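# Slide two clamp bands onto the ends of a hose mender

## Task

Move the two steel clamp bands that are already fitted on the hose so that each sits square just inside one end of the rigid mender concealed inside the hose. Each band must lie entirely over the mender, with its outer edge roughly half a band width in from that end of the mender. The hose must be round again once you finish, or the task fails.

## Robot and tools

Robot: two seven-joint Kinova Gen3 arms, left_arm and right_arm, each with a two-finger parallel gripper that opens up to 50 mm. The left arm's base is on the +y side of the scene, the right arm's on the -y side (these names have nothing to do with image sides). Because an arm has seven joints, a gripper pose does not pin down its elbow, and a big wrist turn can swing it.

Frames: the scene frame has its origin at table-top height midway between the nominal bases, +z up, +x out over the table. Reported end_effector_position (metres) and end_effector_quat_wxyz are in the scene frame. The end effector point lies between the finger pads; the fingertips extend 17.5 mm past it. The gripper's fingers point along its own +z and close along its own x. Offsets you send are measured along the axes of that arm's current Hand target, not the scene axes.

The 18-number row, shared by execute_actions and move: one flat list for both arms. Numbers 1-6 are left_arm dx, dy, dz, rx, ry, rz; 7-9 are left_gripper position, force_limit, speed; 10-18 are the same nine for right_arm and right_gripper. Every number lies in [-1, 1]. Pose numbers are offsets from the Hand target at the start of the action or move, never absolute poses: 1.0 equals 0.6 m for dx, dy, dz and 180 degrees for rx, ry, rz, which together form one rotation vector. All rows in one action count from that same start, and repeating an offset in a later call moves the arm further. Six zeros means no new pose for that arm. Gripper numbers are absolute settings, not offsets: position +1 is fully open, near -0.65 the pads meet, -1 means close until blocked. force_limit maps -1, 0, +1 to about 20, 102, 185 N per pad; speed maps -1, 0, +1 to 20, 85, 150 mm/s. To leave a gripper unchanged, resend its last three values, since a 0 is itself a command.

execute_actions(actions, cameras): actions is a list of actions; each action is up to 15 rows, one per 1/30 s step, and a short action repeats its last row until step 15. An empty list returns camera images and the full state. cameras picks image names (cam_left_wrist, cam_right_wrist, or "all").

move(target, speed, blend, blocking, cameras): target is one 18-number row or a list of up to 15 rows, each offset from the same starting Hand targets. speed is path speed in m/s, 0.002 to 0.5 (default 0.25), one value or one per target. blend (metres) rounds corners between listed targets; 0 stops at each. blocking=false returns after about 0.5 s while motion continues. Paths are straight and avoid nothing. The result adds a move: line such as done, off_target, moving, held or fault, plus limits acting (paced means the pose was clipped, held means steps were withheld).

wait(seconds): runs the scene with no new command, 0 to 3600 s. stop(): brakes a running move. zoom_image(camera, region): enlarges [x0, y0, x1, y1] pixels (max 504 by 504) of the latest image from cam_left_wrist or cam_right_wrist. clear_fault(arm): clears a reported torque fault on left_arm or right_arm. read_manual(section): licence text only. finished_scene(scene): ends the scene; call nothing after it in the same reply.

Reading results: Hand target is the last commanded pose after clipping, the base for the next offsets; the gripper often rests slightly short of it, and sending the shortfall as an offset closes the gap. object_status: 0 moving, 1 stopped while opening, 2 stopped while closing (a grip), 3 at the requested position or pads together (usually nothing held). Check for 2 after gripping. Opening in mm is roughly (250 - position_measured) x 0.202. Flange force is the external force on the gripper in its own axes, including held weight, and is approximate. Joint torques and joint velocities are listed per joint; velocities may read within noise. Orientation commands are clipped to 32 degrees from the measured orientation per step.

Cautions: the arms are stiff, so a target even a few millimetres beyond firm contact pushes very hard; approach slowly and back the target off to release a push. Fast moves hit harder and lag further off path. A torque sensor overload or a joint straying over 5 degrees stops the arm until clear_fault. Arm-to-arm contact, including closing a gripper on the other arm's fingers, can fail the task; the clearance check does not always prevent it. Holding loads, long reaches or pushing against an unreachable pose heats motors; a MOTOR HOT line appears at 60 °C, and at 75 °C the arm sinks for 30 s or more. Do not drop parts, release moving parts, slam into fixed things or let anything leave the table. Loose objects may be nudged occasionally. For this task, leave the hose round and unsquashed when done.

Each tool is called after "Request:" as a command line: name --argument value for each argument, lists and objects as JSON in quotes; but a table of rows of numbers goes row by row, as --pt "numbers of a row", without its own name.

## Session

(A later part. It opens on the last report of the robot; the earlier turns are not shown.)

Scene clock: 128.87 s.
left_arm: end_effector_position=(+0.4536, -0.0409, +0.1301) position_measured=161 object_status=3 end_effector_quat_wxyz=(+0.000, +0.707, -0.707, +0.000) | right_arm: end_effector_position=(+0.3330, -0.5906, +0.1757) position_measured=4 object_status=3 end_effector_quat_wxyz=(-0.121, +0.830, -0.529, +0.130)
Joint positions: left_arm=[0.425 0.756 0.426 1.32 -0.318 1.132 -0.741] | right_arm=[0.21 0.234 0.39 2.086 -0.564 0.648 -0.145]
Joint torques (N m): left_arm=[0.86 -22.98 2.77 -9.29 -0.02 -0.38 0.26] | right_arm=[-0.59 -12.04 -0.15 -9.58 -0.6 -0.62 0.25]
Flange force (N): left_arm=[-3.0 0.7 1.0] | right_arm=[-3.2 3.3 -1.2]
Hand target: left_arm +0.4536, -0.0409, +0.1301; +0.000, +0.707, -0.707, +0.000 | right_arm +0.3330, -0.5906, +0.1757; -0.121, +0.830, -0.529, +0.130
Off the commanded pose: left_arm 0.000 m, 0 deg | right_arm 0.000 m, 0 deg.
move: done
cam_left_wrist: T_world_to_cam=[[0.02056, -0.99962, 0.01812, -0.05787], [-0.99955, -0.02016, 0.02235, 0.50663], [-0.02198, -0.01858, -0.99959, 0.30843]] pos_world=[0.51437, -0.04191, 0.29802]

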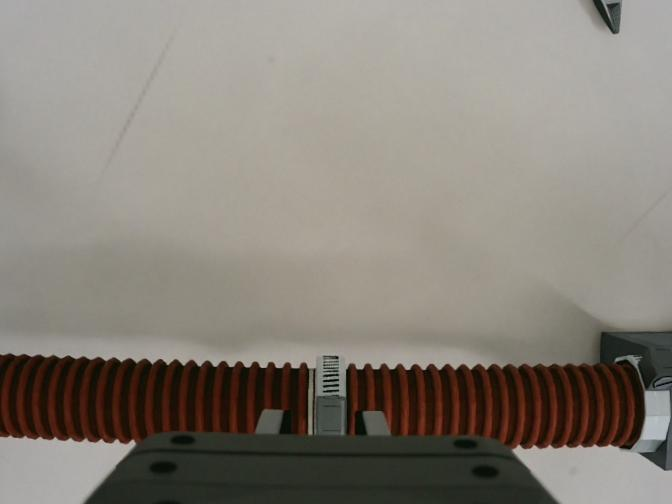

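Request:
move --pt "0.0025 0 0.0717 0 0 0 -0.056 -0.9 -1 0 0 0 0 0 0 0.992157 1 1" --pt "0.0025 0 0.0717 0 0 0 -1 -0.9 -1 0 0 0 0 0 0 0.992157 1 1" --speed 0.1

Request:
wait --seconds 0.5 --cameras '["cam_left_wrist"]'

Scene clock: 134.27 s.
left_arm: end_effector_position=(+0.4536, -0.0424, +0.0871) position_measured=202 object_status=2 end_effector_quat_wxyz=(+0.000, +0.707, -0.707, +0.000) | right_arm: end_effector_position=(+0.3330, -0.5906, +0.1757) position_measured=4 object_status=3 end_effector_quat_wxyz=(-0.121, +0.830, -0.529, +0.130)
Joint positions: left_arm=[0.435 0.809 0.407 1.368 -0.339 1.034 -0.721] | right_arm=[0.21 0.234 0.39 2.086 -0.564 0.648 -0.145]
Joint torques (N m): left_arm=[0.81 -23.24 2.78 -8.75 -0.03 -0.35 0.27] | right_arm=[-0.58 -12.06 -0.11 -9.6 -0.6 -0.6 0.27]
Flange force (N): left_arm=[-2.9 0.6 0.6] | right_arm=[-3.4 3.2 -1.1]
Hand target: left_arm +0.4536, -0.0424, +0.0871; +0.000, +0.707, -0.707, +0.000 | right_arm +0.3330, -0.5906, +0.1757; -0.121, +0.830, -0.529, +0.130
Off the commanded pose: left_arm 0.000 m, 0 deg | right_arm 0.000 m, 0 deg.
move: done

Scene clock: 134.77 s.
left_arm: end_effector_position=(+0.4536, -0.0424, +0.0871) position_measured=202 object_status=2 end_effector_quat_wxyz=(+0.000, +0.707, -0.707, +0.000) | right_arm: end_effector_position=(+0.3330, -0.5906, +0.1757) position_measured=4 object_status=3 end_effector_quat_wxyz=(-0.121, +0.830, -0.529, +0.130)
Joint positions: left_arm=[0.435 0.809 0.407 1.368 -0.339 1.034 -0.721] | right_arm=[0.21 0.234 0.39 2.086 -0.564 0.648 -0.145]
Joint torques (N m): left_arm=[0.78 -23.21 2.74 -8.75 -0.02 -0.37 0.24] | right_arm=[-0.57 -12 -0.16 -9.61 -0.59 -0.6 0.27]
Flange force (N): left_arm=[-2.9 0.7 0.6] | right_arm=[-3.5 3.2 -1.3]
Hand target: left_arm +0.4536, -0.0424, +0.0871; +0.000, +0.707, -0.707, +0.000 | right_arm +0.3330, -0.5906, +0.1757; -0.121, +0.830, -0.529, +0.130
Tool commands: left_gripper/position=-1.0 left_gripper/force_limit=-0.9 left_gripper/speed=-1.0 right_gripper/position=+0.992157 right_gripper/force_limit=+1.0 right_gripper/speed=+1.0
Off the commanded pose: left_arm 0.000 m, 0 deg | right_arm 0.000 m, 0 deg.
wait: 0.50 s; at rest by 0.17 s
cam_left_wrist: T_world_to_cam=[[0.02056, -0.99962, 0.01813, -0.05859], [-0.99955, -0.02016, 0.02225, 0.50759], [-0.02188, -0.01858, -0.99959, 0.26537]] pos_world=[0.51437, -0.04341, 0.25502]

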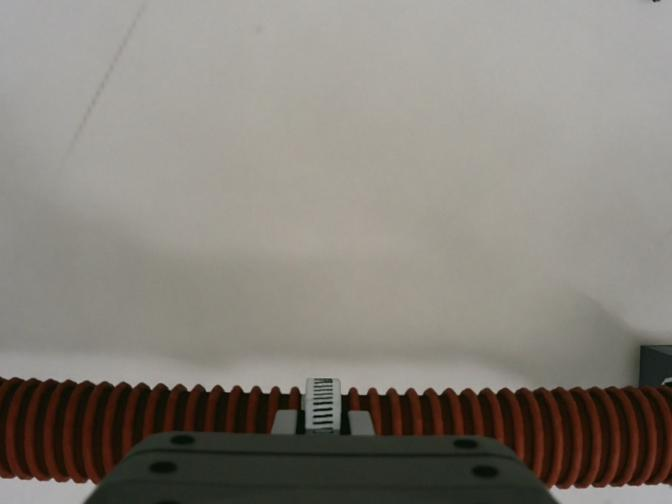

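Drag A to y = −0.025.

Request:
move --target '[-0.029,0,0,0,0,0,-1,-0.9,-1,0,0,0,0,0,0,0.992157,1,1]' --speed 0.05

Request:
move --pt "0 0 0 0 0 0 -0.056 -0.9 -1 0 0 0 0 0 0 0.992157 1 1" --pt "0 0 -0.08 0 0 0 -0.056 -0.9 -1 0 0 0 0 0 0 0.992157 1 1" --pt "0.195 0.06 -0.08 0 0 0 -0.056 -0.9 -1 0 0 0 0 0 0 0.992157 1 1" --speed 0.15 --cameras '["cam_left_wrist"]'

Request:
zoom_image --camera "cam_left_wrist" --region '[240, 170, 480, 370]'

Scene clock: 139.70 s.
left_arm: end_effector_position=(+0.4536, -0.0250, +0.0871) position_measured=202 object_status=2 end_effector_quat_wxyz=(+0.000, +0.707, -0.707, +0.000) | right_arm: end_effector_position=(+0.3330, -0.5906, +0.1757) position_measured=4 object_status=3 end_effector_quat_wxyz=(-0.121, +0.830, -0.529, +0.130)
Joint positions: left_arm=[0.402 0.789 0.409 1.412 -0.338 1.011 -0.741] | right_arm=[0.21 0.234 0.39 2.086 -0.564 0.648 -0.145]
Joint torques (N m): left_arm=[0.75 -22.81 2.63 -8.59 -0.06 -0.32 0.23] | right_arm=[-0.56 -11.99 -0.13 -9.56 -0.61 -0.63 0.26]
Flange force (N): left_arm=[-2.7 0.6 0.6] | right_arm=[-3.3 3.1 -1.5]
Hand target: left_arm +0.4536, -0.0250, +0.0871; +0.000, +0.707, -0.707, +0.000 | right_arm +0.3330, -0.5906, +0.1757; -0.121, +0.830, -0.529, +0.130
Off the commanded pose: left_arm 0.000 m, 0 deg | right_arm 0.000 m, 0 deg.
move: done

Scene clock: 142.10 s.
left_arm: end_effector_position=(+0.4176, -0.1419, +0.1351) position_measured=161 object_status=3 end_effector_quat_wxyz=(+0.000, +0.707, -0.707, +0.000) | right_arm: end_effector_position=(+0.3330, -0.5906, +0.1757) position_measured=4 object_status=3 end_effector_quat_wxyz=(-0.121, +0.830, -0.529, +0.130)
Joint positions: left_arm=[0.632 0.843 0.422 1.122 -0.329 1.239 -0.591] | right_arm=[0.21 0.234 0.39 2.086 -0.564 0.648 -0.145]
Joint torques (N m): left_arm=[0.8 -24.82 2.79 -9.63 -0.02 -0.35 0.26] | right_arm=[-0.59 -12.03 -0.11 -9.63 -0.61 -0.63 0.25]
Flange force (N): left_arm=[-3.4 0.7 1.3] | right_arm=[-3.4 3.4 -1.2]
Hand target: left_arm +0.4176, -0.1420, +0.1351; +0.000, +0.707, -0.707, +0.000 | right_arm +0.3330, -0.5906, +0.1757; -0.121, +0.830, -0.529, +0.130
Off the commanded pose: left_arm 0.000 m, 0 deg | right_arm 0.000 m, 0 deg.
move: done
cam_left_wrist: T_world_to_cam=[[0.02056, -0.99963, 0.01803, -0.15815], [-0.99955, -0.02016, 0.02225, 0.46853], [-0.02188, -0.01848, -0.99959, 0.31072]] pos_world=[0.47837, -0.14291, 0.30302]

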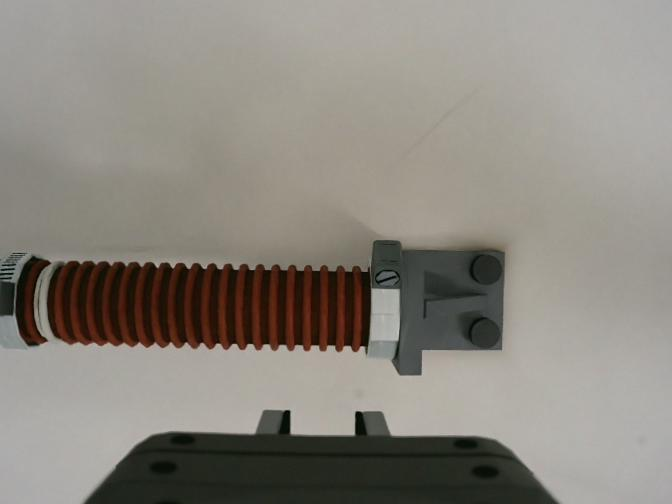

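Scaled by 2.100.

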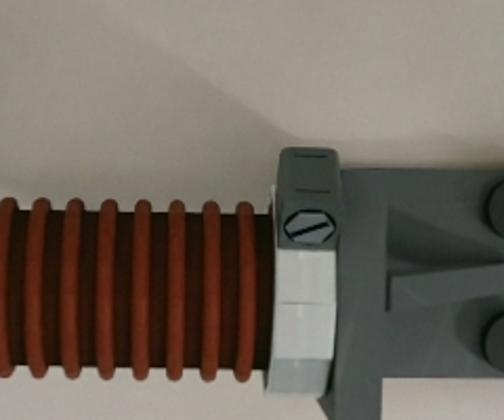

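Request:
move --target '[0.0192,-0.1323,0.0085,0,0,-0.5,-0.6,-0.9,0,0,0,0,0,0,0,0.992157,1,1]' --cameras '["cam_left_wrist"]'

Scene clock: 189.90 s.
left_arm: end_effector_position=(+0.4969, -0.1535, +0.1300) position_measured=242 object_status=3 end_effector_quat_wxyz=(+0.000, +1.000, +0.000, +0.000) | right_arm: end_effector_position=(+0.3330, -0.5906, +0.1757) position_measured=4 object_status=3 end_effector_quat_wxyz=(-0.121, +0.830, -0.529, +0.130)
Joint positions: left_arm=[0.727 1.004 0.086 0.73 -0.073 1.409 0.732] | right_arm=[0.21 0.234 0.39 2.086 -0.564 0.648 -0.145]
Joint torques (N m): left_arm=[0.78 -28.13 0.5 -10.34 -0.01 -0.26 0.25] | right_arm=[-0.57 -12.01 -0.14 -9.58 -0.59 -0.64 0.27]
Flange force (N): left_arm=[-0.8 -2.9 1.4] | right_arm=[-3.3 3.1 -1.4]
Hand target: left_arm +0.4969, -0.1535, +0.1300; +0.000, +1.000, +0.000, +0.000 | right_arm +0.3330, -0.5906, +0.1757; -0.121, +0.830, -0.529, +0.130
Off the commanded pose: left_arm 0.000 m, 0 deg | right_arm 0.000 m, 0 deg.
move: done
cam_left_wrist: T_world_to_cam=[[0.99964, 0.02045, 0.01723, -0.50106], [0.02007, -0.99955, 0.02223, -0.1093], [0.01768, -0.02188, -0.9996, 0.28697]] pos_world=[0.49801, -0.09273, 0.29792]

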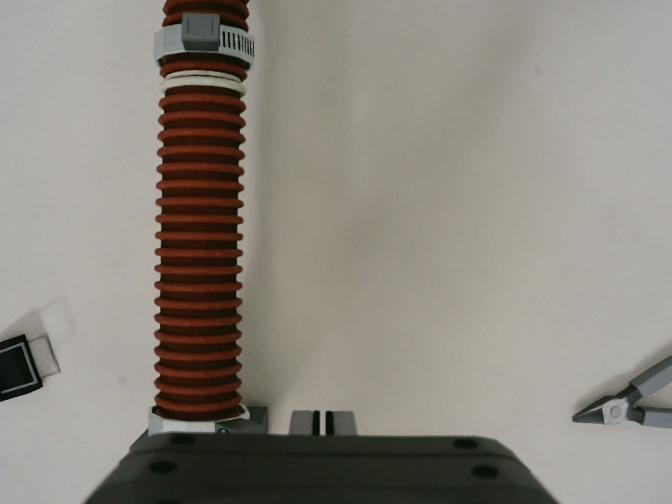

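Request:
zoom_image --camera "cam_left_wrist" --region '[120, 360, 370, 450]'

Scaled by 2.016.

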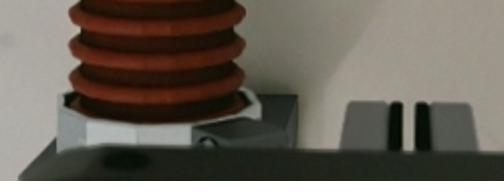

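Request:
move --target '[0,-0.0025,0.07,0,0,0,-0.6,-0.9,0,0,0,0,0,0,0,0.992157,1,1]' --speed 0.1

Request:
move --target '[-0.025,0,0,0,0,0,-0.6,-0.9,0,0,0,0,0,0,0,0.992157,1,1]' --speed 0.04

Request:
move --target '[-0.0125,0,0,0,0,0,-0.6,-0.9,0,0,0,0,0,0,0,0.992157,1,1]' --speed 0.03 --cameras '["cam_left_wrist"]'

Scene clock: 199.47 s.
left_arm: end_effector_position=(+0.4969, -0.1520, +0.0880) position_measured=242 object_status=3 end_effector_quat_wxyz=(+0.000, +1.000, +0.000, +0.000) | right_arm: end_effector_position=(+0.3330, -0.5906, +0.1757) position_measured=4 object_status=3 end_effector_quat_wxyz=(-0.121, +0.830, -0.529, +0.130)
Joint positions: left_arm=[0.725 1.031 0.082 0.809 -0.073 1.304 0.733] | right_arm=[0.21 0.234 0.39 2.086 -0.564 0.648 -0.145]
Joint torques (N m): left_arm=[0.79 -28.25 0.58 -10.11 -0.01 -0.24 0.2] | right_arm=[-0.59 -12 -0.15 -9.59 -0.58 -0.63 0.27]
Flange force (N): left_arm=[-0.6 -2.6 1.3] | right_arm=[-3.3 3.2 -1.4]
Hand target: left_arm +0.4969, -0.1520, +0.0880; +0.000, +1.000, +0.000, +0.000 | right_arm +0.3330, -0.5906, +0.1757; -0.121, +0.830, -0.529, +0.130
Off the commanded pose: left_arm 0.000 m, 0 deg | right_arm 0.000 m, 0 deg.
move: done

Scene clock: 200.17 s.
left_arm: end_effector_position=(+0.4820, -0.1520, +0.0881) position_measured=242 object_status=3 end_effector_quat_wxyz=(+0.000, +1.000, +0.000, +0.000) | right_arm: end_effector_position=(+0.3330, -0.5906, +0.1757) position_measured=4 object_status=3 end_effector_quat_wxyz=(-0.121, +0.830, -0.529, +0.130)
Joint positions: left_arm=[0.738 0.998 0.081 0.882 -0.071 1.264 0.75] | right_arm=[0.21 0.234 0.39 2.086 -0.564 0.648 -0.145]
Joint torques (N m): left_arm=[4.29 -23.03 3.11 -5.68 1.62 1.88 0.11] | right_arm=[-0.54 -12.04 -0.15 -9.59 -0.6 -0.62 0.27]
Flange force (N): left_arm=[7.3 -2.5 -3.8] | right_arm=[-3.4 3.1 -1.3]
Hand target: left_arm +0.4819, -0.1520, +0.0880; +0.000, +1.000, +0.000, +0.000 | right_arm +0.3330, -0.5906, +0.1757; -0.121, +0.830, -0.529, +0.130
Off the commanded pose: left_arm 0.000 m, 0 deg | right_arm 0.000 m, 0 deg.
move: done

Scene clock: 200.70 s.
left_arm: end_effector_position=(+0.4748, -0.1519, +0.0883) position_measured=242 object_status=3 end_effector_quat_wxyz=(+0.000, +1.000, +0.000, +0.000) | right_arm: end_effector_position=(+0.3330, -0.5906, +0.1757) position_measured=4 object_status=3 end_effector_quat_wxyz=(-0.121, +0.830, -0.529, +0.130)
Joint positions: left_arm=[0.744 0.981 0.08 0.916 -0.07 1.246 0.758] | right_arm=[0.21 0.234 0.39 2.086 -0.564 0.648 -0.145]
Joint torques (N m): left_arm=[22.99 1.17 17.45 15.93 10.71 12.25 -0.26] | right_arm=[-0.58 -12.05 -0.13 -9.6 -0.6 -0.63 0.29]
Flange force (N): left_arm=[45.8 -4.8 -29.7] | right_arm=[-3.4 3.1 -1.3]
Hand target: left_arm +0.4744, -0.1520, +0.0880; +0.000, +1.000, +0.000, +0.000 | right_arm +0.3330, -0.5906, +0.1757; -0.121, +0.830, -0.529, +0.130
Off the commanded pose: left_arm 0.000 m, 0 deg | right_arm 0.000 m, 0 deg.
move: done
cam_left_wrist: T_world_to_cam=[[0.99962, 0.02086, 0.01792, -0.47821], [0.02046, -0.99954, 0.02255, -0.10659], [0.01838, -0.02218, -0.99958, 0.24535]] pos_world=[0.4757, -0.09113, 0.25622]

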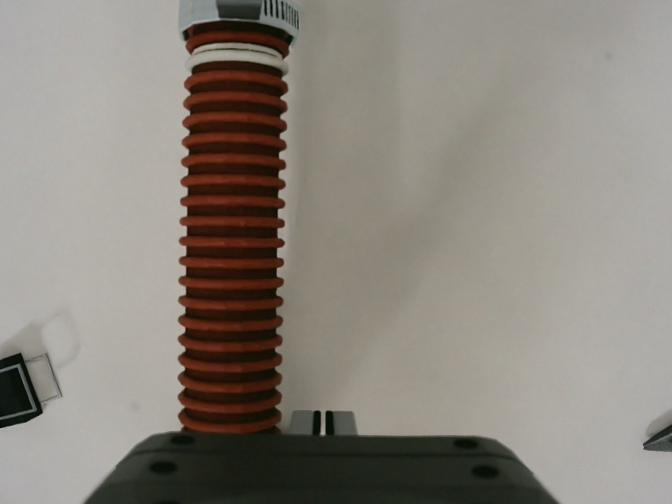

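Request:
move --pt "0.03 0 0 0 0 0 -0.6 -0.9 0 0 0 0 0 0 0 0.992157 1 1" --pt "0.03 -0.1 -0.1 0 0 0 -0.6 -0.9 0 0 0 0 0 0 0 0.992157 1 1" --pt "-0.04 -0.14 -0.12 0 0 0 1 -0.9 0 0 0 0 0 0 0 0.992157 1 1" --cameras '["cam_left_wrist"]'

Request:
zoom_image --camera "cam_left_wrist" --region '[180, 240, 430, 440]'

Scene clock: 207.13 s.
left_arm: end_effector_position=(+0.4505, -0.0680, +0.1600) position_measured=3 object_status=3 end_effector_quat_wxyz=(+0.000, +1.000, +0.000, +0.000) | right_arm: end_effector_position=(+0.3330, -0.5906, +0.1757) position_measured=4 object_status=3 end_effector_quat_wxyz=(-0.121, +0.830, -0.529, +0.130)
Joint positions: left_arm=[0.651 0.726 0.082 1.202 -0.058 1.216 0.679] | right_arm=[0.21 0.234 0.39 2.086 -0.564 0.648 -0.145]
Joint torques (N m): left_arm=[0.8 -23.76 0.5 -9.93 -0.06 -0.28 0.22] | right_arm=[-0.56 -12.03 -0.14 -9.6 -0.6 -0.62 0.24]
Flange force (N): left_arm=[-0.3 -2.6 1.4] | right_arm=[-3.3 3.2 -1.3]
Hand target: left_arm +0.4505, -0.0680, +0.1600; +0.000, +1.000, +0.000, +0.000 | right_arm +0.3330, -0.5906, +0.1757; -0.121, +0.830, -0.529, +0.130
Off the commanded pose: left_arm 0.000 m, 0 deg | right_arm 0.000 m, 0 deg.
move: done
cam_left_wrist: T_world_to_cam=[[0.99964, 0.02055, 0.01723, -0.45694], [0.02016, -0.99955, 0.02233, -0.02365], [0.01768, -0.02198, -0.9996, 0.31965]] pos_world=[0.45161, -0.00723, 0.32792]

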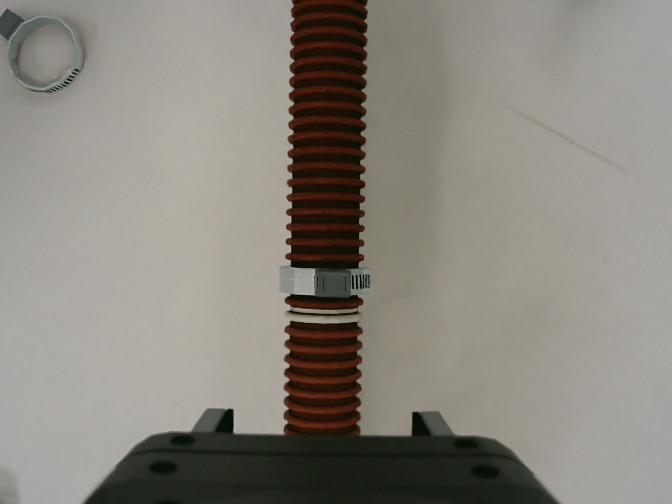

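Scaled by 2.016.

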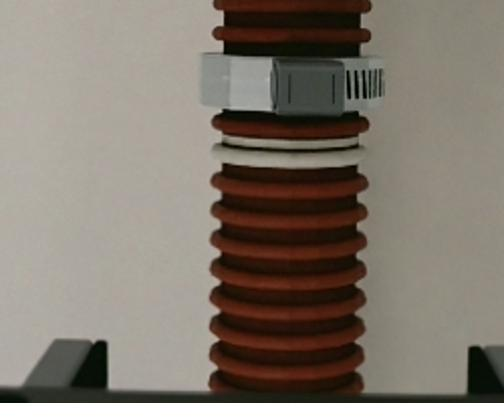

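Request:
move --target '[-0.0548,0.1233,0.0417,0,0,0.5,1,-0.9,0,0,0,0,0,0,0,0.992157,1,1]' --cameras '["cam_left_wrist"]'

Request:
zoom_image --camera "cam_left_wrist" --region '[300, 200, 480, 400]'

Scene clock: 213.97 s.
left_arm: end_effector_position=(+0.4176, -0.1420, +0.1350) position_measured=3 object_status=3 end_effector_quat_wxyz=(+0.000, +0.707, -0.707, +0.000) | right_arm: end_effector_position=(+0.3330, -0.5906, +0.1757) position_measured=4 object_status=3 end_effector_quat_wxyz=(-0.121, +0.830, -0.529, +0.130)
Joint positions: left_arm=[0.62 0.848 0.45 1.123 -0.351 1.242 -0.578] | right_arm=[0.21 0.234 0.39 2.086 -0.564 0.648 -0.145]
Joint torques (N m): left_arm=[0.79 -24.87 2.96 -9.53 0.01 -0.37 0.25] | right_arm=[-0.59 -12.02 -0.14 -9.61 -0.6 -0.61 0.26]
Flange force (N): left_arm=[-3.0 0.4 1.2] | right_arm=[-3.4 3.3 -1.2]
Hand target: left_arm +0.4176, -0.1420, +0.1350; +0.000, +0.707, -0.707, +0.000 | right_arm +0.3330, -0.5906, +0.1757; -0.121, +0.830, -0.529, +0.130
Off the commanded pose: left_arm 0.000 m, 0 deg | right_arm 0.000 m, 0 deg.
move: done
cam_left_wrist: T_world_to_cam=[[0.02056, -0.99963, 0.01803, -0.15815], [-0.99955, -0.02016, 0.02225, 0.46854], [-0.02188, -0.01848, -0.99959, 0.31062]] pos_world=[0.47837, -0.14291, 0.30292]

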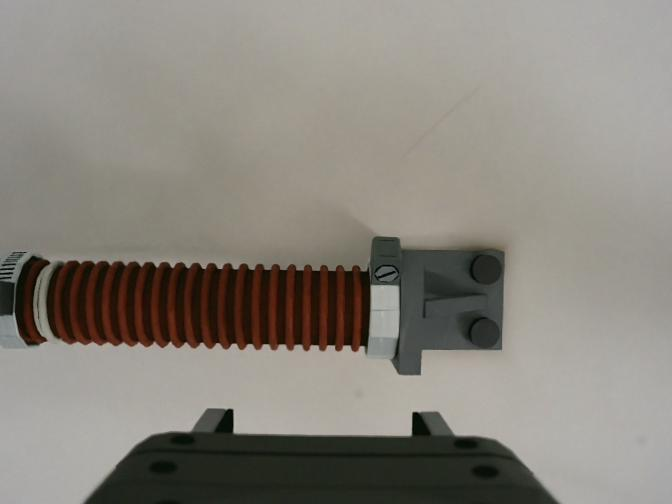

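Scaled by 2.520.

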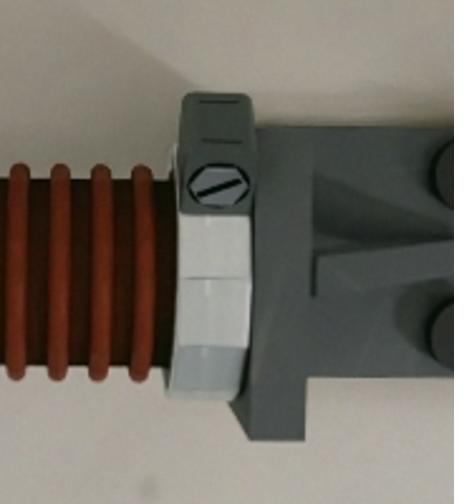

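Request:
move --target '[0.0167,-0.0498,0.0083,0,0,-0.5,0.835,-0.9,0,0,0,0,0,0,0,0.992157,1,1]'

Request:
move --target '[0,0,0.0667,0,0,0,0.835,-0.9,0,0,0,0,0,0,0,0.992157,1,1]' --speed 0.08 --cameras '["cam_left_wrist"]'

Scene clock: 232.67 s.
left_arm: end_effector_position=(+0.4474, -0.1520, +0.1300) position_measured=28 object_status=3 end_effector_quat_wxyz=(+0.000, +1.000, +0.000, +0.000) | right_arm: end_effector_position=(+0.3330, -0.5906, +0.1757) position_measured=4 object_status=3 end_effector_quat_wxyz=(-0.121, +0.830, -0.529, +0.130)
Joint positions: left_arm=[0.767 0.891 0.089 0.971 -0.072 1.283 0.79] | right_arm=[0.21 0.234 0.39 2.086 -0.564 0.648 -0.145]
Joint torques (N m): left_arm=[0.85 -26.4 0.62 -10.11 -0.01 -0.28 0.24] | right_arm=[-0.58 -12.03 -0.16 -9.59 -0.6 -0.62 0.26]
Flange force (N): left_arm=[-0.3 -2.8 1.3] | right_arm=[-3.3 3.2 -1.3]
Hand target: left_arm +0.4474, -0.1520, +0.1300; +0.000, +1.000, +0.000, +0.000 | right_arm +0.3330, -0.5906, +0.1757; -0.121, +0.830, -0.529, +0.130
Off the commanded pose: left_arm 0.000 m, 0 deg | right_arm 0.000 m, 0 deg.
move: done

Scene clock: 233.47 s.
left_arm: end_effector_position=(+0.4474, -0.1520, +0.0900) position_measured=28 object_status=3 end_effector_quat_wxyz=(+0.000, +1.000, +0.000, +0.000) | right_arm: end_effector_position=(+0.3330, -0.5906, +0.1757) position_measured=4 object_status=3 end_effector_quat_wxyz=(-0.121, +0.830, -0.529, +0.130)
Joint positions: left_arm=[0.767 0.928 0.085 1.027 -0.073 1.189 0.792] | right_arm=[0.21 0.234 0.39 2.086 -0.564 0.648 -0.145]
Joint torques (N m): left_arm=[0.82 -26.54 0.69 -9.86 -0.03 -0.31 0.23] | right_arm=[-0.57 -12.02 -0.14 -9.59 -0.6 -0.63 0.26]
Flange force (N): left_arm=[-0.5 -2.9 1.1] | right_arm=[-3.4 3.2 -1.4]
Hand target: left_arm +0.4474, -0.1520, +0.0900; +0.000, +1.000, +0.000, +0.000 | right_arm +0.3330, -0.5906, +0.1757; -0.121, +0.830, -0.529, +0.130
Off the commanded pose: left_arm 0.000 m, 0 deg | right_arm 0.000 m, 0 deg.
move: done
cam_left_wrist: T_world_to_cam=[[0.99964, 0.02055, 0.01723, -0.45091], [0.02017, -0.99955, 0.02233, -0.10599], [0.01768, -0.02198, -0.9996, 0.24789]] pos_world=[0.44851, -0.09123, 0.25792]

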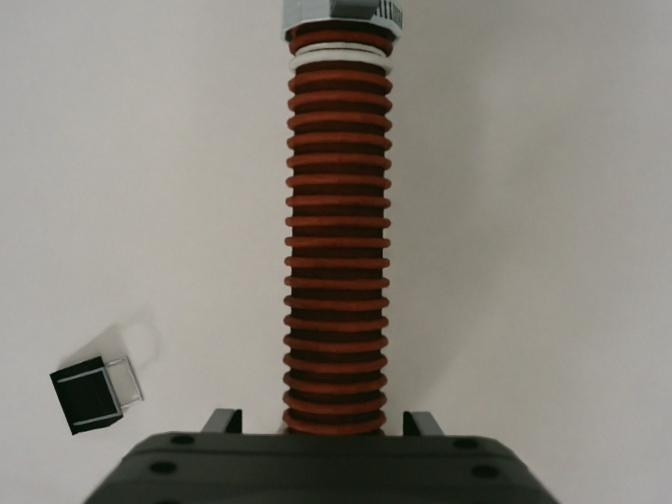

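Request:
move --target '[0,0,0.0167,0,0,0,0.835,-0.9,0,0,0,0,0,0,0,0.992157,1,1]' --speed 0.03

Request:
move --target '[0,0,0.0167,0,0,0,0.835,-0.9,0,0,0,0,0,0,0,0.992157,1,1]' --speed 0.03

Scene clock: 236.67 s.
left_arm: end_effector_position=(+0.4474, -0.1520, +0.0800) position_measured=28 object_status=3 end_effector_quat_wxyz=(+0.000, +1.000, +0.000, +0.000) | right_arm: end_effector_position=(+0.3330, -0.5906, +0.1757) position_measured=4 object_status=3 end_effector_quat_wxyz=(-0.121, +0.830, -0.529, +0.130)
Joint positions: left_arm=[0.767 0.938 0.084 1.039 -0.073 1.167 0.793] | right_arm=[0.21 0.234 0.39 2.086 -0.564 0.648 -0.145]
Joint torques (N m): left_arm=[0.84 -26.68 0.7 -9.76 -0.02 -0.25 0.24] | right_arm=[-0.55 -12.03 -0.12 -9.6 -0.59 -0.62 0.28]
Flange force (N): left_arm=[-0.4 -2.8 1.3] | right_arm=[-3.5 3.1 -1.3]
Hand target: left_arm +0.4474, -0.1520, +0.0800; +0.000, +1.000, +0.000, +0.000 | right_arm +0.3330, -0.5906, +0.1757; -0.121, +0.830, -0.529, +0.130
Off the commanded pose: left_arm 0.000 m, 0 deg | right_arm 0.000 m, 0 deg.
move: done

Scene clock: 237.27 s.
left_arm: end_effector_position=(+0.4474, -0.1520, +0.0700) position_measured=28 object_status=3 end_effector_quat_wxyz=(+0.000, +1.000, +0.000, +0.000) | right_arm: end_effector_position=(+0.3330, -0.5906, +0.1757) position_measured=4 object_status=3 end_effector_quat_wxyz=(-0.121, +0.830, -0.529, +0.130)
Joint positions: left_arm=[0.768 0.949 0.083 1.049 -0.073 1.146 0.793] | right_arm=[0.21 0.234 0.39 2.086 -0.564 0.648 -0.145]
Joint torques (N m): left_arm=[0.81 -26.68 0.62 -9.66 -0.02 -0.29 0.24] | right_arm=[-0.57 -12.03 -0.16 -9.62 -0.59 -0.62 0.28]
Flange force (N): left_arm=[-0.3 -2.8 1.1] | right_arm=[-3.4 3.2 -1.3]
Hand target: left_arm +0.4474, -0.1520, +0.0699; +0.000, +1.000, +0.000, +0.000 | right_arm +0.3330, -0.5906, +0.1757; -0.121, +0.830, -0.529, +0.130
Off the commanded pose: left_arm 0.000 m, 0 deg | right_arm 0.000 m, 0 deg.
move: done

Request:
move --target '[0,0,0.0167,0,0,0,0.835,-0.9,0,0,0,0,0,0,0,0.992157,1,1]' --speed 0.03

Request:
move --target '[0,0,0.0167,0,0,0,0.835,-0.9,0,0,0,0,0,0,0,0.992157,1,1]' --speed 0.03

Request:
move --target '[0,0,0.0167,0,0,0,0.835,-0.9,0,0,0,0,0,0,0,0.992157,1,1]' --speed 0.03

Scene clock: 242.47 s.
left_arm: end_effector_position=(+0.4474, -0.1520, +0.0599) position_measured=28 object_status=3 end_effector_quat_wxyz=(+0.000, +1.000, +0.000, +0.000) | right_arm: end_effector_position=(+0.3330, -0.5906, +0.1757) position_measured=4 object_status=3 end_effector_quat_wxyz=(-0.121, +0.830, -0.529, +0.130)
Joint positions: left_arm=[0.768 0.961 0.082 1.059 -0.074 1.124 0.794] | right_arm=[0.21 0.234 0.39 2.086 -0.564 0.648 -0.145]
Joint torques (N m): left_arm=[0.82 -26.71 0.69 -9.55 -0.03 -0.28 0.27] | right_arm=[-0.57 -12.01 -0.13 -9.6 -0.59 -0.63 0.28]
Flange force (N): left_arm=[-0.3 -2.8 1.0] | right_arm=[-3.4 3.1 -1.4]
Hand target: left_arm +0.4474, -0.1520, +0.0599; +0.000, +1.000, +0.000, +0.000 | right_arm +0.3330, -0.5906, +0.1757; -0.121, +0.830, -0.529, +0.130
Off the commanded pose: left_arm 0.000 m, 0 deg | right_arm 0.000 m, 0 deg.
move: done

Scene clock: 243.07 s.
left_arm: end_effector_position=(+0.4474, -0.1520, +0.0499) position_measured=28 object_status=3 end_effector_quat_wxyz=(+0.000, +1.000, +0.000, +0.000) | right_arm: end_effector_position=(+0.3330, -0.5906, +0.1757) position_measured=4 object_status=3 end_effector_quat_wxyz=(-0.121, +0.830, -0.529, +0.130)
Joint positions: left_arm=[0.768 0.973 0.081 1.068 -0.074 1.104 0.794] | right_arm=[0.21 0.234 0.39 2.086 -0.564 0.648 -0.145]
Joint torques (N m): left_arm=[0.82 -26.8 0.67 -9.46 -0.02 -0.26 0.23] | right_arm=[-0.59 -12.05 -0.12 -9.64 -0.6 -0.64 0.25]
Flange force (N): left_arm=[-0.3 -2.7 1.1] | right_arm=[-3.3 3.4 -1.2]
Hand target: left_arm +0.4474, -0.1520, +0.0499; +0.000, +1.000, +0.000, +0.000 | right_arm +0.3330, -0.5906, +0.1757; -0.121, +0.830, -0.529, +0.130
Off the commanded pose: left_arm 0.000 m, 0 deg | right_arm 0.000 m, 0 deg.
move: done

Scene clock: 243.67 s.
left_arm: end_effector_position=(+0.4474, -0.1521, +0.0399) position_measured=28 object_status=3 end_effector_quat_wxyz=(+0.000, +1.000, +0.000, +0.000) | right_arm: end_effector_position=(+0.3330, -0.5906, +0.1757) position_measured=4 object_status=3 end_effector_quat_wxyz=(-0.121, +0.830, -0.529, +0.130)
Joint positions: left_arm=[0.769 0.986 0.08 1.075 -0.075 1.083 0.795] | right_arm=[0.21 0.234 0.39 2.086 -0.564 0.648 -0.145]
Joint torques (N m): left_arm=[0.84 -26.86 0.66 -9.36 -0.03 -0.28 0.23] | right_arm=[-0.59 -12.03 -0.17 -9.57 -0.61 -0.63 0.27]
Flange force (N): left_arm=[-0.2 -2.7 1.0] | right_arm=[-3.3 3.1 -1.4]
Hand target: left_arm +0.4474, -0.1520, +0.0399; +0.000, +1.000, +0.000, +0.000 | right_arm +0.3330, -0.5906, +0.1757; -0.121, +0.830, -0.529, +0.130
Off the commanded pose: left_arm 0.000 m, 0 deg | right_arm 0.000 m, 0 deg.
move: done

Request:
move --target '[0.0042,0,0,0,0,0,-1,-0.9,-1,0,0,0,0,0,0,0.992157,1,1]' --speed 0.03

Request:
wait --seconds 0.7

Scene clock: 246.97 s.
left_arm: end_effector_position=(+0.4500, -0.1520, +0.0399) position_measured=68 object_status=2 end_effector_quat_wxyz=(+0.000, +1.000, +0.000, +0.000) | right_arm: end_effector_position=(+0.3330, -0.5906, +0.1757) position_measured=4 object_status=3 end_effector_quat_wxyz=(-0.121, +0.830, -0.529, +0.130)
Joint positions: left_arm=[0.766 0.99 0.08 1.066 -0.075 1.089 0.792] | right_arm=[0.21 0.234 0.39 2.086 -0.564 0.648 -0.145]
Joint torques (N m): left_arm=[2.01 -26.92 1.65 -8.63 0.48 0.35 0.23] | right_arm=[-0.58 -12.01 -0.1 -9.59 -0.6 -0.64 0.28]
Flange force (N): left_arm=[2.4 -2.7 1.8] | right_arm=[-3.4 3.1 -1.4]
Hand target: left_arm +0.4499, -0.1520, +0.0399; +0.000, +1.000, +0.000, +0.000 | right_arm +0.3330, -0.5906, +0.1757; -0.121, +0.830, -0.529, +0.130
Off the commanded pose: left_arm 0.000 m, 0 deg | right_arm 0.000 m, 0 deg.
move: done

Scene clock: 247.67 s.
left_arm: end_effector_position=(+0.4500, -0.1520, +0.0399) position_measured=68 object_status=2 end_effector_quat_wxyz=(+0.000, +1.000, +0.000, +0.000) | right_arm: end_effector_position=(+0.3330, -0.5906, +0.1757) position_measured=4 object_status=3 end_effector_quat_wxyz=(-0.121, +0.830, -0.529, +0.130)
Joint positions: left_arm=[0.766 0.99 0.08 1.066 -0.075 1.089 0.792] | right_arm=[0.21 0.234 0.39 2.086 -0.564 0.648 -0.145]
Joint torques (N m): left_arm=[2.21 -27.03 1.83 -8.6 0.58 0.38 0.19] | right_arm=[-0.57 -12.05 -0.17 -9.57 -0.59 -0.64 0.28]
Flange force (N): left_arm=[2.8 -2.6 2.0] | right_arm=[-3.2 3.1 -1.4]
Hand target: left_arm +0.4499, -0.1520, +0.0399; +0.000, +1.000, +0.000, +0.000 | right_arm +0.3330, -0.5906, +0.1757; -0.121, +0.830, -0.529, +0.130
Tool commands: left_gripper/position=-1.0 left_gripper/force_limit=-0.9 left_gripper/speed=-1.0 right_gripper/position=+0.992157 right_gripper/force_limit=+1.0 right_gripper/speed=+1.0
Off the commanded pose: left_arm 0.000 m, 0 deg | right_arm 0.000 m, 0 deg.
wait: 0.70 s; at rest by 0.17 s

Request:
move --target '[0,-0.1275,0,0,0,0,-1,-0.9,-1,0,0,0,0,0,0,0.992157,1,1]' --speed 0.05

Request:
move --pt "0 0 0 0 0 0 0.9 -0.9 -1 0 0 0 0 0 0 0.992157 1 1" --pt "0 0 -0.16 0 0 0 0.9 -0.9 -1 0 0 0 0 0 0 0.992157 1 1" --pt "-0.07 0.03 -0.16 0 0 0.5 0.9 -0.9 -1 0 0 0 0 0 0 0.992157 1 1" --speed 0.15 --cameras '["cam_left_wrist"]'

Request:
zoom_image --camera "cam_left_wrist" --region '[200, 250, 440, 430]'

Scene clock: 255.87 s.
left_arm: end_effector_position=(+0.4500, -0.0755, +0.0398) position_measured=68 object_status=2 end_effector_quat_wxyz=(+0.000, +1.000, +0.000, +0.000) | right_arm: end_effector_position=(+0.3330, -0.5906, +0.1757) position_measured=4 object_status=3 end_effector_quat_wxyz=(-0.121, +0.830, -0.529, +0.130)
Joint positions: left_arm=[0.662 0.877 0.08 1.321 -0.075 0.947 0.704] | right_arm=[0.21 0.234 0.39 2.086 -0.564 0.648 -0.145]
Joint torques (N m): left_arm=[0.98 -24.82 0.71 -8.34 0.02 0.03 0.22] | right_arm=[-0.56 -12.01 -0.11 -9.59 -0.58 -0.62 0.28]
Flange force (N): left_arm=[0.6 -2.3 1.5] | right_arm=[-3.4 3.1 -1.3]
Hand target: left_arm +0.4499, -0.0756, +0.0399; +0.000, +1.000, +0.000, +0.000 | right_arm +0.3330, -0.5906, +0.1757; -0.121, +0.830, -0.529, +0.130
Off the commanded pose: left_arm 0.000 m, 0 deg | right_arm 0.000 m, 0 deg.
move: done

Scene clock: 262.97 s.
left_arm: end_effector_position=(+0.4080, -0.0935, +0.1359) position_measured=18 object_status=3 end_effector_quat_wxyz=(+0.000, +0.707, -0.707, +0.000) | right_arm: end_effector_position=(+0.3330, -0.5906, +0.1757) position_measured=4 object_status=3 end_effector_quat_wxyz=(-0.121, +0.830, -0.529, +0.130)
Joint positions: left_arm=[0.52 0.758 0.484 1.316 -0.357 1.152 -0.588] | right_arm=[0.21 0.234 0.39 2.086 -0.564 0.648 -0.145]
Joint torques (N m): left_arm=[0.78 -22.77 3.06 -9.23 -0.01 -0.36 0.23] | right_arm=[-0.58 -12.01 -0.14 -9.59 -0.6 -0.63 0.27]
Flange force (N): left_arm=[-3.1 0.5 1.0] | right_arm=[-3.3 3.2 -1.3]
Hand target: left_arm +0.4080, -0.0935, +0.1359; +0.000, +0.707, -0.707, +0.000 | right_arm +0.3330, -0.5906, +0.1757; -0.121, +0.830, -0.529, +0.130
Off the commanded pose: left_arm 0.000 m, 0 deg | right_arm 0.000 m, 0 deg.
move: done
cam_left_wrist: T_world_to_cam=[[0.02046, -0.99963, 0.01813, -0.10957], [-0.99955, -0.02006, 0.02225, 0.45991], [-0.02188, -0.01858, -0.99959, 0.3122]] pos_world=[0.46877, -0.09451, 0.30382]

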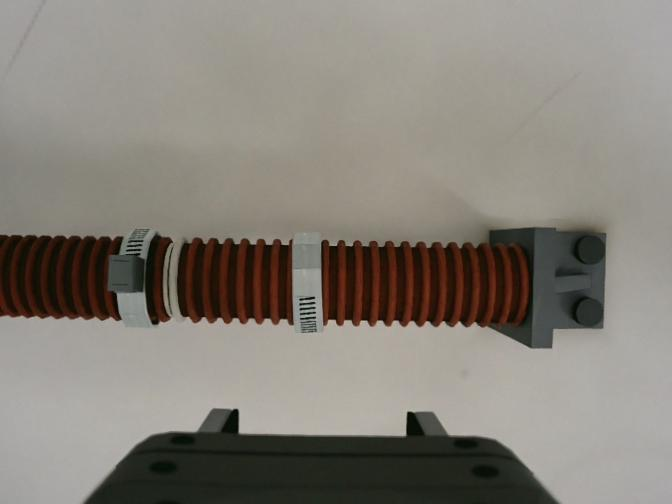

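Scaled by 2.100.

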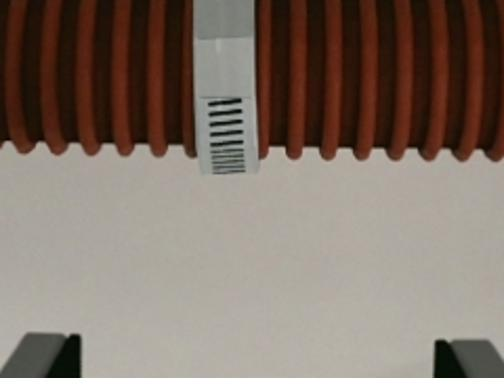

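Request:
move --pt "-0.0117 -0.0258 0 0 0 0 -0.056 -0.9 0 0 0 0 0 0 0 0.992157 1 1" --pt "-0.0117 -0.0258 0.1415 0 0 0 -0.056 -0.9 0 0 0 0 0 0 0 0.992157 1 1" --speed 0.12 --cameras '["cam_left_wrist"]'

Scene clock: 271.90 s.
left_arm: end_effector_position=(+0.4234, -0.0865, +0.0510) position_measured=161 object_status=3 end_effector_quat_wxyz=(+0.000, +0.707, -0.707, +0.000) | right_arm: end_effector_position=(+0.3330, -0.5906, +0.1757) position_measured=4 object_status=3 end_effector_quat_wxyz=(-0.121, +0.830, -0.529, +0.130)
Joint positions: left_arm=[0.513 0.877 0.442 1.379 -0.407 0.976 -0.579] | right_arm=[0.21 0.234 0.39 2.086 -0.564 0.648 -0.145]
Joint torques (N m): left_arm=[0.8 -23.87 3.24 -8.31 -0.01 -0.35 0.24] | right_arm=[-0.58 -12.04 -0.14 -9.62 -0.61 -0.62 0.27]
Flange force (N): left_arm=[-2.8 0.2 0.7] | right_arm=[-3.4 3.2 -1.3]
Hand target: left_arm +0.4234, -0.0865, +0.0510; +0.000, +0.707, -0.707, +0.000 | right_arm +0.3330, -0.5906, +0.1757; -0.121, +0.830, -0.529, +0.130
Off the commanded pose: left_arm 0.000 m, 0 deg | right_arm 0.000 m, 0 deg.
move: done
cam_left_wrist: T_world_to_cam=[[0.02046, -0.99963, 0.01813, -0.10135], [-0.99955, -0.02006, 0.02225, 0.47733], [-0.02188, -0.01858, -0.99959, 0.2278]] pos_world=[0.48417, -0.08751, 0.21892]

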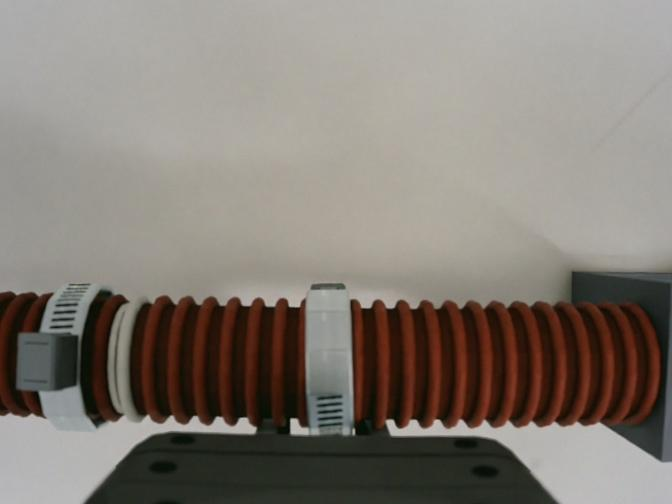

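Request:
move --target '[0,0,0,0,0,0,-1,-0.9,-1,0,0,0,0,0,0,0.992157,1,1]'

Request:
wait --seconds 0.7 --cameras '["cam_left_wrist"]'

Request:
zoom_image --camera "cam_left_wrist" --region '[230, 270, 430, 450]'

Scene clock: 274.60 s.
left_arm: end_effector_position=(+0.4234, -0.0865, +0.0510) position_measured=202 object_status=2 end_effector_quat_wxyz=(+0.000, +0.707, -0.707, +0.000) | right_arm: end_effector_position=(+0.3330, -0.5906, +0.1757) position_measured=4 object_status=3 end_effector_quat_wxyz=(-0.121, +0.830, -0.529, +0.130)
Joint positions: left_arm=[0.513 0.877 0.442 1.379 -0.407 0.976 -0.579] | right_arm=[0.21 0.234 0.39 2.086 -0.564 0.648 -0.145]
Joint torques (N m): left_arm=[0.85 -23.78 3.27 -8.36 -0.02 -0.36 0.23] | right_arm=[-0.59 -12.07 -0.16 -9.61 -0.59 -0.64 0.29]
Flange force (N): left_arm=[-3.2 0.5 0.6] | right_arm=[-3.3 3.1 -1.3]
Hand target: left_arm +0.4234, -0.0865, +0.0510; +0.000, +0.707, -0.707, +0.000 | right_arm +0.3330, -0.5906, +0.1757; -0.121, +0.830, -0.529, +0.130
Off the commanded pose: left_arm 0.000 m, 0 deg | right_arm 0.000 m, 0 deg.
move: done

Scene clock: 275.30 s.
left_arm: end_effector_position=(+0.4234, -0.0865, +0.0510) position_measured=202 object_status=2 end_effector_quat_wxyz=(+0.000, +0.707, -0.707, +0.000) | right_arm: end_effector_position=(+0.3330, -0.5906, +0.1757) position_measured=4 object_status=3 end_effector_quat_wxyz=(-0.121, +0.830, -0.529, +0.130)
Joint positions: left_arm=[0.513 0.877 0.442 1.379 -0.407 0.976 -0.579] | right_arm=[0.21 0.234 0.39 2.086 -0.564 0.648 -0.145]
Joint torques (N m): left_arm=[0.82 -23.79 3.28 -8.33 -0.01 -0.37 0.23] | right_arm=[-0.59 -12.02 -0.15 -9.62 -0.59 -0.61 0.26]
Flange force (N): left_arm=[-3.0 0.4 0.7] | right_arm=[-3.4 3.3 -1.2]
Hand target: left_arm +0.4234, -0.0865, +0.0510; +0.000, +0.707, -0.707, +0.000 | right_arm +0.3330, -0.5906, +0.1757; -0.121, +0.830, -0.529, +0.130
Tool commands: left_gripper/position=-1.0 left_gripper/force_limit=-0.9 left_gripper/speed=-1.0 right_gripper/position=+0.992157 right_gripper/force_limit=+1.0 right_gripper/speed=+1.0
Off the commanded pose: left_arm 0.000 m, 0 deg | right_arm 0.000 m, 0 deg.
wait: 0.70 s; at rest by 0.17 s
cam_left_wrist: T_world_to_cam=[[0.02046, -0.99963, 0.01813, -0.10135], [-0.99955, -0.02006, 0.02235, 0.47731], [-0.02198, -0.01858, -0.99959, 0.22785]] pos_world=[0.48417, -0.08751, 0.21892]

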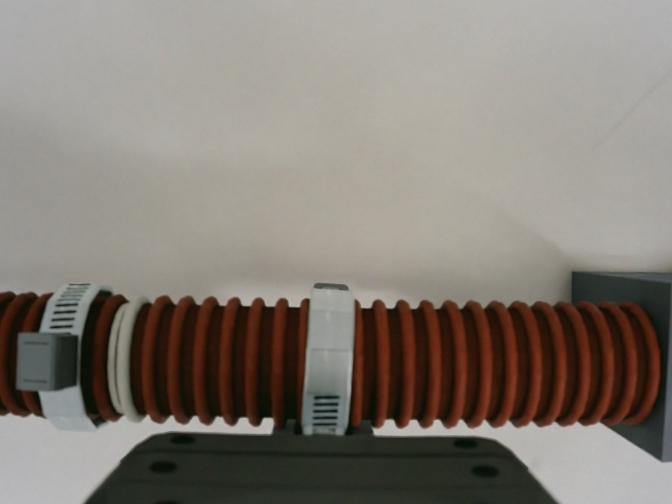

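Scaled by 2.520.

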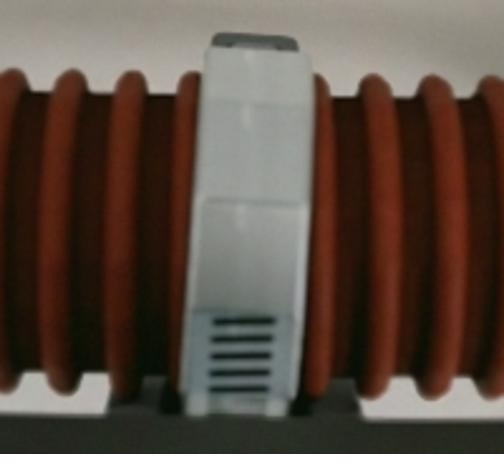

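Request:
move --target '[-0.0033,0,0,0,0,0,-1,-0.9,-1,0,0,0,0,0,0,0.992157,1,1]' --speed 0.03

Request:
move --pt "0 0 0 0 0 0 -0.056 -0.9 -1 0 0 0 0 0 0 0.992157 1 1" --pt "0 0 -0.13 0 0 0 0.9 -0.9 0 0 0 0 0 0 0 0.992157 1 1" --pt "0 -0.0452 -0.13 0 0 -0.5 0.9 -0.9 0 0 0 0 0 0 0 0.992157 1 1" --speed 0.15

Request:
move --pt "0 0 0.115 0 0 0 0.9 -0.9 -1 0 0 0 0 0 0 0.992157 1 1" --pt "0 0 0.115 0 0 0 -1 -0.9 -1 0 0 0 0 0 0 0.992157 1 1" --speed 0.1

Request:
wait --seconds 0.7 --cameras '["cam_left_wrist"]'

Scene clock: 290.20 s.
left_arm: end_effector_position=(+0.4234, -0.0845, +0.0509) position_measured=202 object_status=2 end_effector_quat_wxyz=(+0.000, +0.707, -0.707, +0.000) | right_arm: end_effector_position=(+0.3330, -0.5906, +0.1757) position_measured=4 object_status=3 end_effector_quat_wxyz=(-0.121, +0.830, -0.529, +0.130)
Joint positions: left_arm=[0.51 0.874 0.442 1.385 -0.408 0.973 -0.581] | right_arm=[0.21 0.234 0.39 2.086 -0.564 0.648 -0.145]
Joint torques (N m): left_arm=[0.73 -23.42 3.11 -8.09 -0.05 -0.32 0.25] | right_arm=[-0.56 -12.03 -0.14 -9.58 -0.61 -0.62 0.28]
Flange force (N): left_arm=[-2.7 0.2 0.0] | right_arm=[-3.4 3.1 -1.4]
Hand target: left_arm +0.4234, -0.0845, +0.0510; +0.000, +0.707, -0.707, +0.000 | right_arm +0.3330, -0.5906, +0.1757; -0.121, +0.830, -0.529, +0.130
Off the commanded pose: left_arm 0.000 m, 0 deg | right_arm 0.000 m, 0 deg.
move: done

Scene clock: 297.87 s.
left_arm: end_effector_position=(+0.4506, -0.0845, +0.1290) position_measured=18 object_status=3 end_effector_quat_wxyz=(+0.000, +1.000, +0.000, +0.000) | right_arm: end_effector_position=(+0.3330, -0.5906, +0.1757) position_measured=4 object_status=3 end_effector_quat_wxyz=(-0.121, +0.830, -0.529, +0.130)
Joint positions: left_arm=[0.67 0.781 0.09 1.2 -0.069 1.164 0.709] | right_arm=[0.21 0.234 0.39 2.086 -0.564 0.648 -0.145]
Joint torques (N m): left_arm=[0.84 -24.38 0.65 -9.73 -0.04 -0.28 0.22] | right_arm=[-0.57 -12.03 -0.13 -9.58 -0.58 -0.64 0.25]
Flange force (N): left_arm=[-0.4 -2.7 1.2] | right_arm=[-3.2 3.2 -1.3]
Hand target: left_arm +0.4506, -0.0845, +0.1290; +0.000, +1.000, +0.000, +0.000 | right_arm +0.3330, -0.5906, +0.1757; -0.121, +0.830, -0.529, +0.130
Off the commanded pose: left_arm 0.000 m, 0 deg | right_arm 0.000 m, 0 deg.
move: done

Scene clock: 299.57 s.
left_arm: end_effector_position=(+0.4505, -0.0845, +0.0599) position_measured=67 object_status=2 end_effector_quat_wxyz=(+0.000, +1.000, +0.000, +0.000) | right_arm: end_effector_position=(+0.3330, -0.5906, +0.1757) position_measured=4 object_status=3 end_effector_quat_wxyz=(-0.121, +0.830, -0.529, +0.130)
Joint positions: left_arm=[0.674 0.862 0.082 1.277 -0.073 1.005 0.713] | right_arm=[0.21 0.234 0.39 2.086 -0.564 0.648 -0.145]
Joint torques (N m): left_arm=[0.88 -24.95 0.73 -8.98 0 -0.21 0.22] | right_arm=[-0.59 -12.05 -0.12 -9.61 -0.6 -0.63 0.27]
Flange force (N): left_arm=[-0.1 -2.6 1.3] | right_arm=[-3.3 3.2 -1.2]
Hand target: left_arm +0.4505, -0.0845, +0.0599; +0.000, +1.000, +0.000, +0.000 | right_arm +0.3330, -0.5906, +0.1757; -0.121, +0.830, -0.529, +0.130
Off the commanded pose: left_arm 0.000 m, 0 deg | right_arm 0.000 m, 0 deg.
move: done

Scene clock: 300.27 s.
left_arm: end_effector_position=(+0.4505, -0.0845, +0.0599) position_measured=67 object_status=2 end_effector_quat_wxyz=(+0.000, +1.000, +0.000, +0.000) | right_arm: end_effector_position=(+0.3330, -0.5906, +0.1757) position_measured=4 object_status=3 end_effector_quat_wxyz=(-0.121, +0.830, -0.529, +0.130)
Joint positions: left_arm=[0.674 0.862 0.082 1.277 -0.073 1.005 0.713] | right_arm=[0.21 0.234 0.39 2.086 -0.564 0.648 -0.145]
Joint torques (N m): left_arm=[0.84 -24.85 0.71 -8.94 0.02 -0.26 0.25] | right_arm=[-0.59 -12.04 -0.14 -9.55 -0.59 -0.61 0.26]
Flange force (N): left_arm=[-0.1 -2.5 1.0] | right_arm=[-3.2 3.2 -1.2]
Hand target: left_arm +0.4505, -0.0845, +0.0599; +0.000, +1.000, +0.000, +0.000 | right_arm +0.3330, -0.5906, +0.1757; -0.121, +0.830, -0.529, +0.130
Tool commands: left_gripper/position=-1.0 left_gripper/force_limit=-0.9 left_gripper/speed=-1.0 right_gripper/position=+0.992157 right_gripper/force_limit=+1.0 right_gripper/speed=+1.0
Off the commanded pose: left_arm 0.000 m, 0 deg | right_arm 0.000 m, 0 deg.
wait: 0.70 s; at rest by 0.17 s
cam_left_wrist: T_world_to_cam=[[0.99964, 0.02045, 0.01723, -0.45499], [0.02006, -0.99955, 0.02233, -0.03787], [0.01768, -0.02198, -0.9996, 0.21932]] pos_world=[0.45171, -0.02373, 0.22792]

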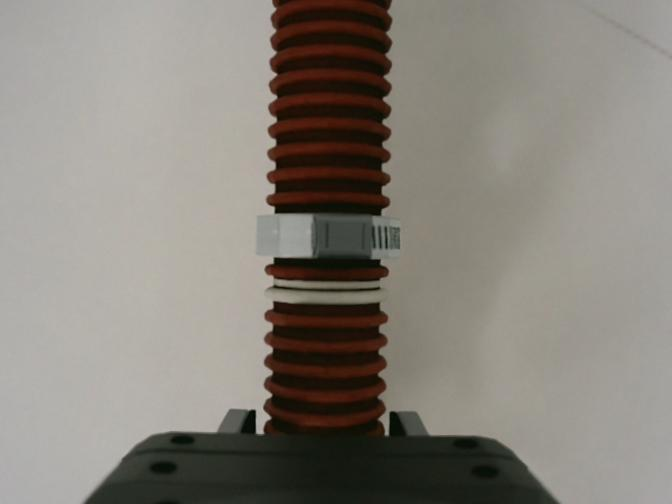

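Request:
move --pt "0 0 0 0 0 0 0.9 -0.9 -1 0 0 0 0 0 0 0.992157 1 1" --pt "0 0 -0.15 0 0 0 0.9 -0.9 -1 0 0 0 0 0 0 0.992157 1 1" --pt "-0.06 0.02 -0.16 0 0 0.5 0.9 -0.9 -1 0 0 0 0 0 0 0.992157 1 1" --speed 0.15 --cameras '["cam_left_wrist"]'

Request:
zoom_image --camera "cam_left_wrist" --region '[100, 200, 400, 360]'

Scene clock: 309.70 s.
left_arm: end_effector_position=(+0.4146, -0.0965, +0.1560) position_measured=18 object_status=3 end_effector_quat_wxyz=(+0.000, +0.707, -0.707, +0.000) | right_arm: end_effector_position=(+0.3330, -0.5906, +0.1757) position_measured=4 object_status=3 end_effector_quat_wxyz=(-0.121, +0.830, -0.529, +0.130)
Joint positions: left_arm=[0.527 0.751 0.479 1.255 -0.341 1.215 -0.611] | right_arm=[0.21 0.234 0.39 2.086 -0.564 0.648 -0.145]
Joint torques (N m): left_arm=[0.77 -23.02 2.98 -9.48 -0.05 -0.36 0.23] | right_arm=[-0.57 -12.06 -0.1 -9.61 -0.6 -0.65 0.28]
Flange force (N): left_arm=[-3.0 0.6 1.2] | right_arm=[-3.3 3.1 -1.3]
Hand target: left_arm +0.4146, -0.0965, +0.1560; +0.000, +0.707, -0.707, +0.000 | right_arm +0.3330, -0.5906, +0.1757; -0.121, +0.830, -0.529, +0.130
Off the commanded pose: left_arm 0.000 m, 0 deg | right_arm 0.000 m, 0 deg.
move: done
cam_left_wrist: T_world_to_cam=[[0.02046, -0.99963, 0.01813, -0.11307], [-0.99955, -0.02006, 0.02225, 0.466], [-0.02188, -0.01858, -0.99959, 0.33238]] pos_world=[0.47537, -0.09751, 0.32392]

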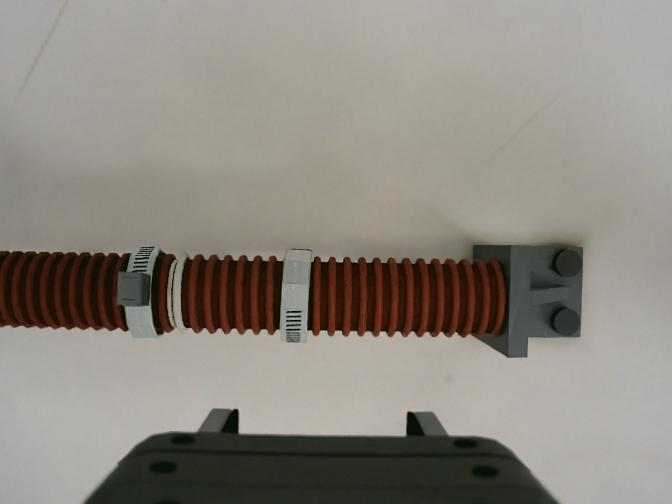

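Scaled by 1.680.

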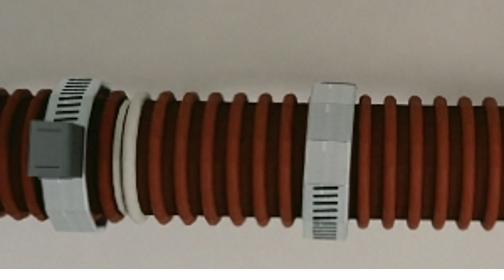

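Request:
finished_scene --scene 2

The scene is finished: the task was done.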